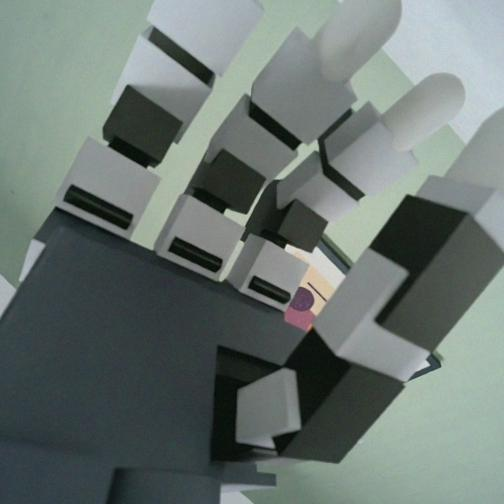

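move:
  joints: {"joint_1_rad": 0, "joint_2_rad": 0.164, "joint_4_rad": -0.68, "joint_6_rad": -0.95, "hand_index_mcp": 0.754, "hand_index_pip": 0.576, "hand_middle_mcp": 0.137, "hand_thumb_mcp": 0.226}
  min_time_s: 2

move:
  joints: {"joint_1_rad": -0.35, "joint_2_rad": -0.561, "joint_3_rad": 3.142, "joint_4_rad": -1.923, "joint_5_rad": 0, "joint_6_rad": -0.138, "joint_7_rad": 2.463}
  cameras: ["wrist_camera"]

Scene clock: 354.37 s.
move: off_target
base_odometry: x=+0.344 y=-0.243 heading=-1.091
base_tilt: forward=-0.3 right=+0.2
base_status: not commanded
joint_positions: joint_1_rad=+0.001 joint_2_rad=+0.134 joint_3_rad=+3.147 joint_4_rad=-0.697 joint_5_rad=+0.014 joint_6_rad=-0.882 joint_7_rad=+0.005 hand_index_mcp=+0.729 hand_index_abd=+0.001 hand_index_pip=+0.569 hand_index_dip=+0.698 hand_middle_mcp=+0.125 hand_middle_abd=+0.001 hand_middle_pip=-0.077 hand_middle_dip=+0.696 hand_ring_mcp=+0.135 hand_ring_abd=+0.001 hand_ring_pip=-0.077 hand_ring_dip=+0.696 hand_thumb_cmc=-0.573 hand_thumb_axl=+0.677 hand_thumb_mcp=+0.223 hand_thumb_ipl=+0.170 hand_current_limit=+0.400 hand_speed=-0.600
joint_status: hand_index_mcp off_target (ended at +0.729, target +0.754); the others done
hand_state: blocked,goal,goal,goal,goal,goal,goal,goal,goal,goal,goal,goal,goal,goal,goal,goal
index_mcp_current_ma: -66
index_abd_current_ma: 1
index_pip_current_ma: -12
index_dip_current_ma: 3
middle_mcp_current_ma: -29
middle_abd_current_ma: 1
middle_pip_current_ma: 3
middle_dip_current_ma: 0
ring_mcp_current_ma: -4
ring_abd_current_ma: 1
ring_pip_current_ma: 4
ring_dip_current_ma: 0
thumb_cmc_current_ma: -4
thumb_axl_current_ma: -1
thumb_mcp_current_ma: -6
thumb_ipl_current_ma: 3
hand_goal_index_mcp: 0.754
hand_goal_index_abd: 0.000
hand_goal_index_pip: 0.576
hand_goal_index_dip: 0.696
hand_goal_middle_mcp: 0.138
hand_goal_middle_abd: 0.000
hand_goal_middle_pip: -0.080
hand_goal_middle_dip: 0.696
hand_goal_ring_mcp: 0.138
hand_goal_ring_abd: 0.000
hand_goal_ring_pip: -0.080
hand_goal_ring_dip: 0.696
hand_goal_thumb_cmc: -0.570
hand_goal_thumb_axl: 0.678
hand_goal_thumb_mcp: 0.226
hand_goal_thumb_ipl: 0.168
motor_effort: joint_1_rad=-1(2) joint_2_rad=-19(22) joint_3_rad=+0(0) joint_4_rad=+14(18) joint_5_rad=+0(1) joint_6_rad=+9(10) joint_7_rad=+0(1)
hand_pose: x=+0.6943 y=+0.0164 z=+1.1831 quat_wxyz=(+0.455, -0.534, +0.535, -0.471) (m; base frame)
hand_target: x=+0.6977 y=+0.0311 z=+1.1573 quat_wxyz=(+0.453, -0.544, +0.561, -0.429) (m; base frame)
hand_status: not commanded
pictures: none

Scene clock: 357.70 s.
move: done
base_odometry: x=+0.344 y=-0.243 heading=-1.091
base_tilt: forward=-0.3 right=+0.2
base_status: not commanded
joint_positions: joint_1_rad=-0.336 joint_2_rad=-0.549 joint_3_rad=+3.147 joint_4_rad=-1.889 joint_5_rad=+0.014 joint_6_rad=-0.209 joint_7_rad=+2.425 hand_index_mcp=+0.760 hand_index_abd=+0.001 hand_index_pip=+0.575 hand_index_dip=+0.698 hand_middle_mcp=+0.140 hand_middle_abd=+0.001 hand_middle_pip=-0.077 hand_middle_dip=+0.696 hand_ring_mcp=+0.140 hand_ring_abd=+0.001 hand_ring_pip=-0.077 hand_ring_dip=+0.696 hand_thumb_cmc=-0.563 hand_thumb_axl=+0.677 hand_thumb_mcp=+0.224 hand_thumb_ipl=+0.170 hand_current_limit=+0.400 hand_speed=-0.600
joint_status: all done
hand_state: goal,goal,goal,goal,goal,goal,goal,goal,goal,goal,goal,goal,goal,goal,goal,goal
index_mcp_current_ma: 10
index_abd_current_ma: 1
index_pip_current_ma: -1
index_dip_current_ma: 3
middle_mcp_current_ma: 3
middle_abd_current_ma: 1
middle_pip_current_ma: 3
middle_dip_current_ma: 0
ring_mcp_current_ma: 3
ring_abd_current_ma: 1
ring_pip_current_ma: 4
ring_dip_current_ma: 0
thumb_cmc_current_ma: 13
thumb_axl_current_ma: -1
thumb_mcp_current_ma: -4
thumb_ipl_current_ma: 3
hand_goal_index_mcp: 0.754
hand_goal_index_abd: 0.000
hand_goal_index_pip: 0.576
hand_goal_index_dip: 0.696
hand_goal_middle_mcp: 0.138
hand_goal_middle_abd: 0.000
hand_goal_middle_pip: -0.080
hand_goal_middle_dip: 0.696
hand_goal_ring_mcp: 0.138
hand_goal_ring_abd: 0.000
hand_goal_ring_pip: -0.080
hand_goal_ring_dip: 0.696
hand_goal_thumb_cmc: -0.570
hand_goal_thumb_axl: 0.678
hand_goal_thumb_mcp: 0.226
hand_goal_thumb_ipl: 0.168
on_its_own: hand_index_mcp moved +0.031 to your old target +0.754
motor_effort: joint_1_rad=-1(2) joint_2_rad=-2(20) joint_3_rad=+0(2) joint_4_rad=+18(18) joint_5_rad=+1(2) joint_6_rad=+9(11) joint_7_rad=+0(2)
hand_pose: x=+0.5084 y=+0.0569 z=+1.1691 quat_wxyz=(-0.189, -0.578, -0.393, -0.689) (m; base frame)
hand_target: x=+0.5006 y=+0.0649 z=+1.1763 quat_wxyz=(-0.196, -0.554, -0.397, -0.705) (m; base frame)
hand_status: not commanded
pictures: wrist_camera

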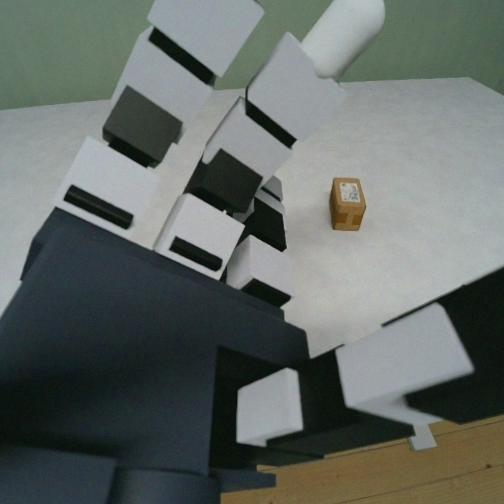

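zoom_image:
  camera: "wrist_camera"
  region: [310, 160, 390, 240]

Scaled by 6.300.

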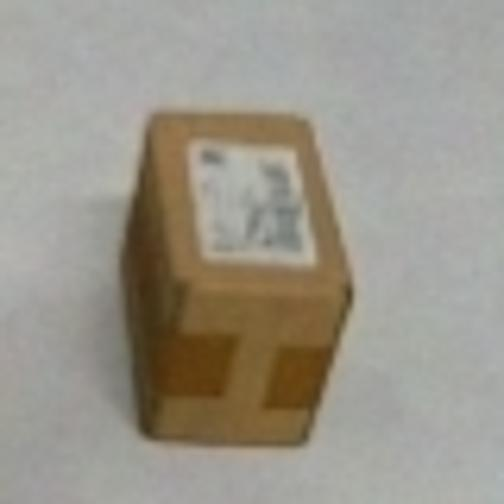

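move:
  base: {"translate_m": 0.0305, "strafe_m": -0.1625, "rotate_rad": 0.236}
  cameras: ["wrist_camera"]

zoom_image:
  camera: "wrist_camera"
  region: [310, 160, 390, 240]

Scene clock: 380.63 s.
move: done
base_odometry: x=+0.214 y=-0.345 heading=-0.854
base_tilt: forward=-0.3 right=+0.2
base_status: done
joint_positions: joint_1_rad=-0.342 joint_2_rad=-0.553 joint_3_rad=+3.145 joint_4_rad=-1.889 joint_5_rad=+0.014 joint_6_rad=-0.207 joint_7_rad=+2.427 hand_index_mcp=+0.761 hand_index_abd=+0.001 hand_index_pip=+0.575 hand_index_dip=+0.698 hand_middle_mcp=+0.142 hand_middle_abd=+0.001 hand_middle_pip=-0.077 hand_middle_dip=+0.696 hand_ring_mcp=+0.141 hand_ring_abd=+0.001 hand_ring_pip=-0.077 hand_ring_dip=+0.696 hand_thumb_cmc=-0.563 hand_thumb_axl=+0.677 hand_thumb_mcp=+0.224 hand_thumb_ipl=+0.170 hand_current_limit=+0.400 hand_speed=-0.600
joint_status: not commanded
hand_state: goal,goal,goal,goal,goal,goal,goal,goal,goal,goal,goal,goal,goal,goal,goal,goal
index_mcp_current_ma: 13
index_abd_current_ma: 1
index_pip_current_ma: 0
index_dip_current_ma: 3
middle_mcp_current_ma: 5
middle_abd_current_ma: 1
middle_pip_current_ma: 3
middle_dip_current_ma: 0
ring_mcp_current_ma: 4
ring_abd_current_ma: 1
ring_pip_current_ma: 4
ring_dip_current_ma: 0
thumb_cmc_current_ma: 13
thumb_axl_current_ma: -1
thumb_mcp_current_ma: -3
thumb_ipl_current_ma: 3
hand_goal_index_mcp: 0.754
hand_goal_index_abd: 0.000
hand_goal_index_pip: 0.576
hand_goal_index_dip: 0.696
hand_goal_middle_mcp: 0.138
hand_goal_middle_abd: 0.000
hand_goal_middle_pip: -0.080
hand_goal_middle_dip: 0.696
hand_goal_ring_mcp: 0.138
hand_goal_ring_abd: 0.000
hand_goal_ring_pip: -0.080
hand_goal_ring_dip: 0.696
hand_goal_thumb_cmc: -0.570
hand_goal_thumb_axl: 0.678
hand_goal_thumb_mcp: 0.226
hand_goal_thumb_ipl: 0.168
motor_effort: joint_1_rad=-1(2) joint_2_rad=-1(4) joint_3_rad=+0(3) joint_4_rad=+17(18) joint_5_rad=+0(1) joint_6_rad=+9(10) joint_7_rad=+1(1)
hand_pose: x=+0.5057 y=+0.0597 z=+1.1713 quat_wxyz=(-0.188, -0.575, -0.395, -0.691) (m; base frame)
hand_target: x=+0.5006 y=+0.0649 z=+1.1763 quat_wxyz=(-0.196, -0.554, -0.397, -0.705) (m; base frame)
hand_status: not commanded
pictures: wrist_camera

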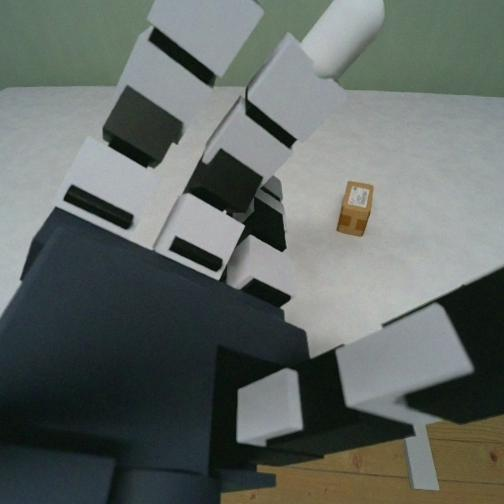

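Scaled by 6.300.

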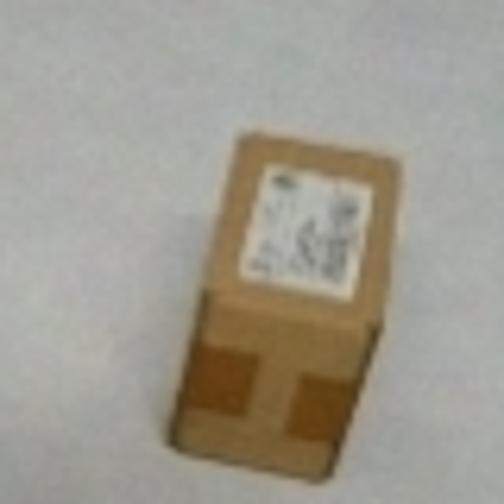

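move:
  joints: {"joint_1_rad": 0, "joint_2_rad": 0.164, "joint_3_rad": 3.142, "joint_4_rad": -0.68, "joint_5_rad": -0.016, "joint_6_rad": -0.95, "joint_7_rad": -0.03, "hand_index_mcp": 0.274, "hand_index_pip": -0.226, "hand_middle_mcp": 0.274, "hand_middle_pip": -0.226, "hand_ring_mcp": 0.274, "hand_ring_pip": -0.226, "hand_index_abd": -0.1, "hand_middle_abd": 0.1, "hand_ring_abd": 0.1}
  min_time_s: 3

move:
  joints: {"joint_2_rad": 0.16, "joint_4_rad": -1.15, "joint_6_rad": -0.41}
  min_time_s: 2
  cameras: ["wrist_camera"]

move:
  joints: {"joint_2_rad": 0.11, "joint_4_rad": -1.354, "joint_6_rad": -0.213}
  min_time_s: 2.5
  cameras: ["wrist_camera"]

Scene clock: 411.33 s.
move: done
base_odometry: x=+0.214 y=-0.345 heading=-0.854
base_tilt: forward=-0.3 right=+0.2
base_status: not commanded
joint_positions: joint_1_rad=-0.013 joint_2_rad=+0.138 joint_3_rad=+3.145 joint_4_rad=-0.700 joint_5_rad=+0.014 joint_6_rad=-0.883 joint_7_rad=+0.008 hand_index_mcp=+0.270 hand_index_abd=-0.096 hand_index_pip=-0.223 hand_index_dip=+0.698 hand_middle_mcp=+0.270 hand_middle_abd=+0.100 hand_middle_pip=-0.223 hand_middle_dip=+0.696 hand_ring_mcp=+0.271 hand_ring_abd=+0.100 hand_ring_pip=-0.223 hand_ring_dip=+0.696 hand_thumb_cmc=-0.567 hand_thumb_axl=+0.677 hand_thumb_mcp=+0.224 hand_thumb_ipl=+0.170 hand_current_limit=+0.400 hand_speed=-0.600
joint_status: all done
hand_state: goal,goal,goal,goal,goal,goal,goal,goal,goal,goal,goal,goal,goal,goal,goal,goal
index_mcp_current_ma: -6
index_abd_current_ma: 4
index_pip_current_ma: 3
index_dip_current_ma: 3
middle_mcp_current_ma: -5
middle_abd_current_ma: 0
middle_pip_current_ma: 5
middle_dip_current_ma: 0
ring_mcp_current_ma: -4
ring_abd_current_ma: 0
ring_pip_current_ma: 5
ring_dip_current_ma: 0
thumb_cmc_current_ma: 4
thumb_axl_current_ma: -1
thumb_mcp_current_ma: -3
thumb_ipl_current_ma: 3
hand_goal_index_mcp: 0.274
hand_goal_index_abd: -0.100
hand_goal_index_pip: -0.226
hand_goal_index_dip: 0.696
hand_goal_middle_mcp: 0.274
hand_goal_middle_abd: 0.100
hand_goal_middle_pip: -0.226
hand_goal_middle_dip: 0.696
hand_goal_ring_mcp: 0.274
hand_goal_ring_abd: 0.100
hand_goal_ring_pip: -0.226
hand_goal_ring_dip: 0.696
hand_goal_thumb_cmc: -0.570
hand_goal_thumb_axl: 0.678
hand_goal_thumb_mcp: 0.226
hand_goal_thumb_ipl: 0.168
motor_effort: joint_1_rad=-1(3) joint_2_rad=-19(20) joint_3_rad=+0(2) joint_4_rad=+14(18) joint_5_rad=+0(2) joint_6_rad=+9(10) joint_7_rad=+1(2)
hand_pose: x=+0.6958 y=+0.0255 z=+1.1793 quat_wxyz=(+0.457, -0.541, +0.531, -0.466) (m; base frame)
hand_target: x=+0.6977 y=+0.0311 z=+1.1572 quat_wxyz=(+0.453, -0.544, +0.561, -0.429) (m; base frame)
hand_status: not commanded
pictures: none

Scene clock: 413.97 s.
move: done
base_odometry: x=+0.214 y=-0.345 heading=-0.854
base_tilt: forward=-0.3 right=+0.2
base_status: not commanded
joint_positions: joint_1_rad=-0.013 joint_2_rad=+0.138 joint_3_rad=+3.145 joint_4_rad=-1.120 joint_5_rad=+0.014 joint_6_rad=-0.481 joint_7_rad=+0.006 hand_index_mcp=+0.270 hand_index_abd=-0.096 hand_index_pip=-0.223 hand_index_dip=+0.698 hand_middle_mcp=+0.270 hand_middle_abd=+0.100 hand_middle_pip=-0.223 hand_middle_dip=+0.696 hand_ring_mcp=+0.271 hand_ring_abd=+0.100 hand_ring_pip=-0.223 hand_ring_dip=+0.696 hand_thumb_cmc=-0.567 hand_thumb_axl=+0.677 hand_thumb_mcp=+0.224 hand_thumb_ipl=+0.170 hand_current_limit=+0.400 hand_speed=-0.600
joint_status: all done
hand_state: goal,goal,goal,goal,goal,goal,goal,goal,goal,goal,goal,goal,goal,goal,goal,goal
index_mcp_current_ma: -6
index_abd_current_ma: 4
index_pip_current_ma: 3
index_dip_current_ma: 3
middle_mcp_current_ma: -5
middle_abd_current_ma: 0
middle_pip_current_ma: 5
middle_dip_current_ma: 0
ring_mcp_current_ma: -4
ring_abd_current_ma: 0
ring_pip_current_ma: 5
ring_dip_current_ma: 0
thumb_cmc_current_ma: 4
thumb_axl_current_ma: -1
thumb_mcp_current_ma: -3
thumb_ipl_current_ma: 3
hand_goal_index_mcp: 0.274
hand_goal_index_abd: -0.100
hand_goal_index_pip: -0.226
hand_goal_index_dip: 0.696
hand_goal_middle_mcp: 0.274
hand_goal_middle_abd: 0.100
hand_goal_middle_pip: -0.226
hand_goal_middle_dip: 0.696
hand_goal_ring_mcp: 0.274
hand_goal_ring_abd: 0.100
hand_goal_ring_pip: -0.226
hand_goal_ring_dip: 0.696
hand_goal_thumb_cmc: -0.570
hand_goal_thumb_axl: 0.678
hand_goal_thumb_mcp: 0.226
hand_goal_thumb_ipl: 0.168
motor_effort: joint_1_rad=-1(2) joint_2_rad=-22(23) joint_3_rad=+0(0) joint_4_rad=+17(18) joint_5_rad=+0(1) joint_6_rad=+9(10) joint_7_rad=+0(1)
hand_pose: x=+0.7588 y=+0.0272 z=+1.0610 quat_wxyz=(+0.453, -0.546, +0.534, -0.460) (m; base frame)
hand_target: x=+0.7753 y=+0.0295 z=+1.0505 quat_wxyz=(+0.473, -0.525, +0.546, -0.449) (m; base frame)
hand_status: not commanded
pictures: wrist_camera

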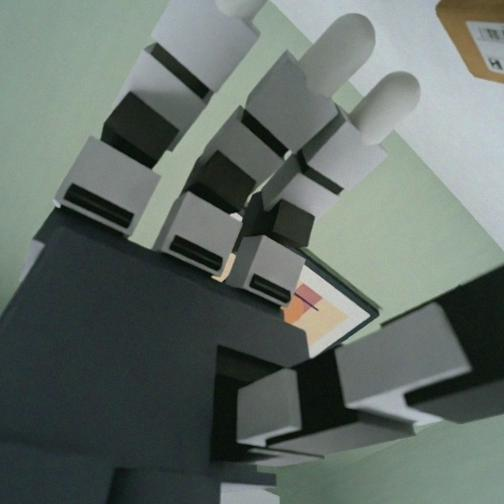

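Scene clock: 416.77 s.
move: done
base_odometry: x=+0.214 y=-0.345 heading=-0.854
base_tilt: forward=-0.3 right=+0.2
base_status: not commanded
joint_positions: joint_1_rad=-0.013 joint_2_rad=+0.123 joint_3_rad=+3.145 joint_4_rad=-1.315 joint_5_rad=+0.014 joint_6_rad=-0.278 joint_7_rad=+0.005 hand_index_mcp=+0.270 hand_index_abd=-0.096 hand_index_pip=-0.223 hand_index_dip=+0.698 hand_middle_mcp=+0.270 hand_middle_abd=+0.100 hand_middle_pip=-0.223 hand_middle_dip=+0.696 hand_ring_mcp=+0.271 hand_ring_abd=+0.100 hand_ring_pip=-0.223 hand_ring_dip=+0.696 hand_thumb_cmc=-0.568 hand_thumb_axl=+0.677 hand_thumb_mcp=+0.224 hand_thumb_ipl=+0.168 hand_current_limit=+0.400 hand_speed=-0.600
joint_status: all done
hand_state: goal,goal,goal,goal,goal,goal,goal,goal,goal,goal,goal,goal,goal,goal,goal,goal
index_mcp_current_ma: -7
index_abd_current_ma: 4
index_pip_current_ma: 3
index_dip_current_ma: 3
middle_mcp_current_ma: -6
middle_abd_current_ma: 0
middle_pip_current_ma: 5
middle_dip_current_ma: 0
ring_mcp_current_ma: -5
ring_abd_current_ma: 0
ring_pip_current_ma: 5
ring_dip_current_ma: 0
thumb_cmc_current_ma: 2
thumb_axl_current_ma: -1
thumb_mcp_current_ma: -3
thumb_ipl_current_ma: 0
hand_goal_index_mcp: 0.274
hand_goal_index_abd: -0.100
hand_goal_index_pip: -0.226
hand_goal_index_dip: 0.696
hand_goal_middle_mcp: 0.274
hand_goal_middle_abd: 0.100
hand_goal_middle_pip: -0.226
hand_goal_middle_dip: 0.696
hand_goal_ring_mcp: 0.274
hand_goal_ring_abd: 0.100
hand_goal_ring_pip: -0.226
hand_goal_ring_dip: 0.696
hand_goal_thumb_cmc: -0.570
hand_goal_thumb_axl: 0.678
hand_goal_thumb_mcp: 0.226
hand_goal_thumb_ipl: 0.168
motor_effort: joint_1_rad=-1(2) joint_2_rad=-21(23) joint_3_rad=+0(0) joint_4_rad=+17(18) joint_5_rad=+0(1) joint_6_rad=+9(10) joint_7_rad=+0(1)
hand_pose: x=+0.7680 y=+0.0280 z=+1.0124 quat_wxyz=(+0.459, -0.542, +0.528, -0.465) (m; base frame)
hand_target: x=+0.7686 y=+0.0287 z=+1.0182 quat_wxyz=(+0.484, -0.514, +0.537, -0.461) (m; base frame)
hand_status: not commanded
pictures: wrist_camera

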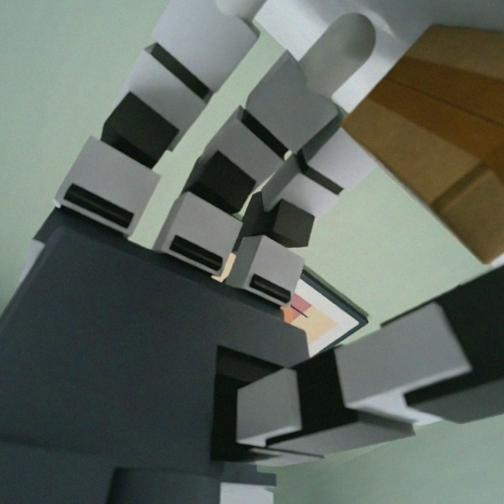

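move:
  base: {"strafe_m": -0.01}
  speeds: {"strafe_m": 0.05}
  cameras: ["wrist_camera"]

Scene clock: 423.50 s.
move: done
base_odometry: x=+0.206 y=-0.351 heading=-0.854
base_tilt: forward=-0.3 right=+0.2
base_status: done
joint_positions: joint_1_rad=-0.006 joint_2_rad=+0.123 joint_3_rad=+3.144 joint_4_rad=-1.316 joint_5_rad=+0.013 joint_6_rad=-0.278 joint_7_rad=+0.004 hand_index_mcp=+0.270 hand_index_abd=-0.097 hand_index_pip=-0.223 hand_index_dip=+0.698 hand_middle_mcp=+0.270 hand_middle_abd=+0.100 hand_middle_pip=-0.223 hand_middle_dip=+0.696 hand_ring_mcp=+0.271 hand_ring_abd=+0.100 hand_ring_pip=-0.223 hand_ring_dip=+0.696 hand_thumb_cmc=-0.561 hand_thumb_axl=+0.677 hand_thumb_mcp=+0.225 hand_thumb_ipl=+0.168 hand_current_limit=+0.400 hand_speed=-0.600
joint_status: not commanded
hand_state: goal,goal,goal,goal,goal,goal,goal,goal,goal,goal,goal,goal,goal,goal,goal,goal
index_mcp_current_ma: -7
index_abd_current_ma: 4
index_pip_current_ma: 3
index_dip_current_ma: 3
middle_mcp_current_ma: -6
middle_abd_current_ma: 0
middle_pip_current_ma: 4
middle_dip_current_ma: 0
ring_mcp_current_ma: -5
ring_abd_current_ma: 0
ring_pip_current_ma: 5
ring_dip_current_ma: 0
thumb_cmc_current_ma: 17
thumb_axl_current_ma: -1
thumb_mcp_current_ma: -1
thumb_ipl_current_ma: 0
hand_goal_index_mcp: 0.274
hand_goal_index_abd: -0.100
hand_goal_index_pip: -0.226
hand_goal_index_dip: 0.696
hand_goal_middle_mcp: 0.274
hand_goal_middle_abd: 0.100
hand_goal_middle_pip: -0.226
hand_goal_middle_dip: 0.696
hand_goal_ring_mcp: 0.274
hand_goal_ring_abd: 0.100
hand_goal_ring_pip: -0.226
hand_goal_ring_dip: 0.696
hand_goal_thumb_cmc: -0.570
hand_goal_thumb_axl: 0.678
hand_goal_thumb_mcp: 0.226
hand_goal_thumb_ipl: 0.168
motor_effort: joint_1_rad=-1(3) joint_2_rad=-21(22) joint_3_rad=+0(3) joint_4_rad=+17(17) joint_5_rad=+1(1) joint_6_rad=+9(9) joint_7_rad=+1(1)
hand_pose: x=+0.7680 y=+0.0242 z=+1.0124 quat_wxyz=(+0.458, -0.540, +0.530, -0.466) (m; base frame)
hand_target: x=+0.7686 y=+0.0287 z=+1.0182 quat_wxyz=(+0.484, -0.514, +0.537, -0.461) (m; base frame)
hand_status: not commanded
pictures: wrist_camera

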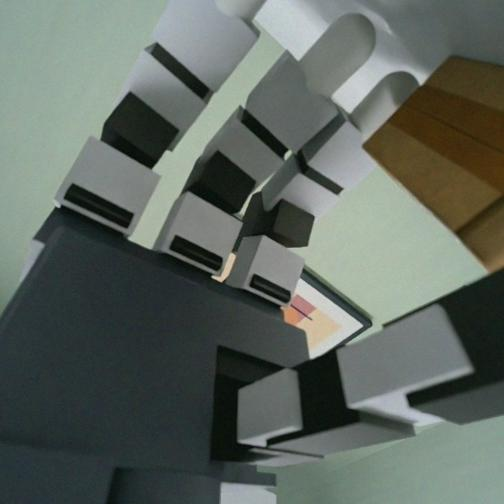

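move:
  joints: {"hand_index_mcp": 0.12, "hand_middle_mcp": 0.12, "hand_thumb_mcp": -0.0}
  cameras: ["wrist_camera"]

Scene clock: 428.90 s.
move: off_target
base_odometry: x=+0.206 y=-0.351 heading=-0.854
base_tilt: forward=-0.3 right=+0.2
base_status: not commanded
joint_positions: joint_1_rad=-0.006 joint_2_rad=+0.119 joint_3_rad=+3.144 joint_4_rad=-1.316 joint_5_rad=+0.013 joint_6_rad=-0.278 joint_7_rad=+0.004 hand_index_mcp=+0.158 hand_index_abd=-0.097 hand_index_pip=-0.207 hand_index_dip=+0.704 hand_middle_mcp=+0.118 hand_middle_abd=+0.100 hand_middle_pip=-0.223 hand_middle_dip=+0.696 hand_ring_mcp=+0.271 hand_ring_abd=+0.100 hand_ring_pip=-0.223 hand_ring_dip=+0.696 hand_thumb_cmc=-0.570 hand_thumb_axl=+0.677 hand_thumb_mcp=+0.074 hand_thumb_ipl=+0.184 hand_current_limit=+0.400 hand_speed=-0.600
joint_status: hand_index_mcp off_target (ended at +0.158, target +0.120); hand_thumb_mcp off_target (ended at +0.074, target +0.000); the others done
hand_state: blocked,goal,goal,goal,goal,goal,goal,goal,goal,goal,goal,goal,goal,goal,blocked,goal
index_mcp_current_ma: 110
index_abd_current_ma: 4
index_pip_current_ma: 41
index_dip_current_ma: 13
middle_mcp_current_ma: -3
middle_abd_current_ma: 0
middle_pip_current_ma: 4
middle_dip_current_ma: 0
ring_mcp_current_ma: -5
ring_abd_current_ma: 0
ring_pip_current_ma: 5
ring_dip_current_ma: 0
thumb_cmc_current_ma: 0
thumb_axl_current_ma: -1
thumb_mcp_current_ma: 336
thumb_ipl_current_ma: 48
hand_goal_index_mcp: 0.120
hand_goal_index_abd: -0.100
hand_goal_index_pip: -0.226
hand_goal_index_dip: 0.696
hand_goal_middle_mcp: 0.120
hand_goal_middle_abd: 0.100
hand_goal_middle_pip: -0.226
hand_goal_middle_dip: 0.696
hand_goal_ring_mcp: 0.274
hand_goal_ring_abd: 0.100
hand_goal_ring_pip: -0.226
hand_goal_ring_dip: 0.696
hand_goal_thumb_cmc: -0.570
hand_goal_thumb_axl: 0.678
hand_goal_thumb_mcp: 0.000
hand_goal_thumb_ipl: 0.168
motor_effort: joint_1_rad=-1(2) joint_2_rad=-20(21) joint_3_rad=+0(0) joint_4_rad=+16(17) joint_5_rad=+0(1) joint_6_rad=+9(9) joint_7_rad=+1(1)
hand_pose: x=+0.7668 y=+0.0242 z=+1.0148 quat_wxyz=(+0.459, -0.539, +0.530, -0.467) (m; base frame)
hand_target: x=+0.7686 y=+0.0287 z=+1.0182 quat_wxyz=(+0.484, -0.514, +0.537, -0.461) (m; base frame)
hand_status: not commanded
pictures: wrist_camera

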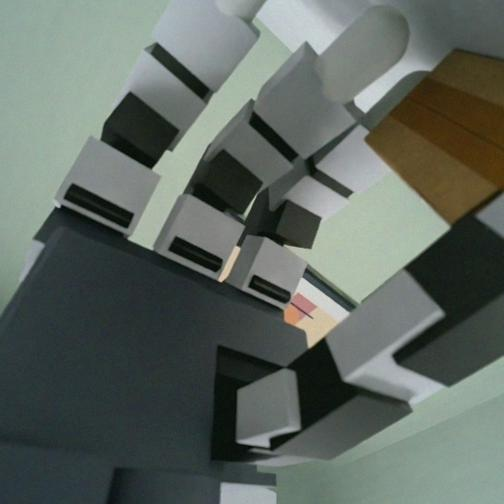

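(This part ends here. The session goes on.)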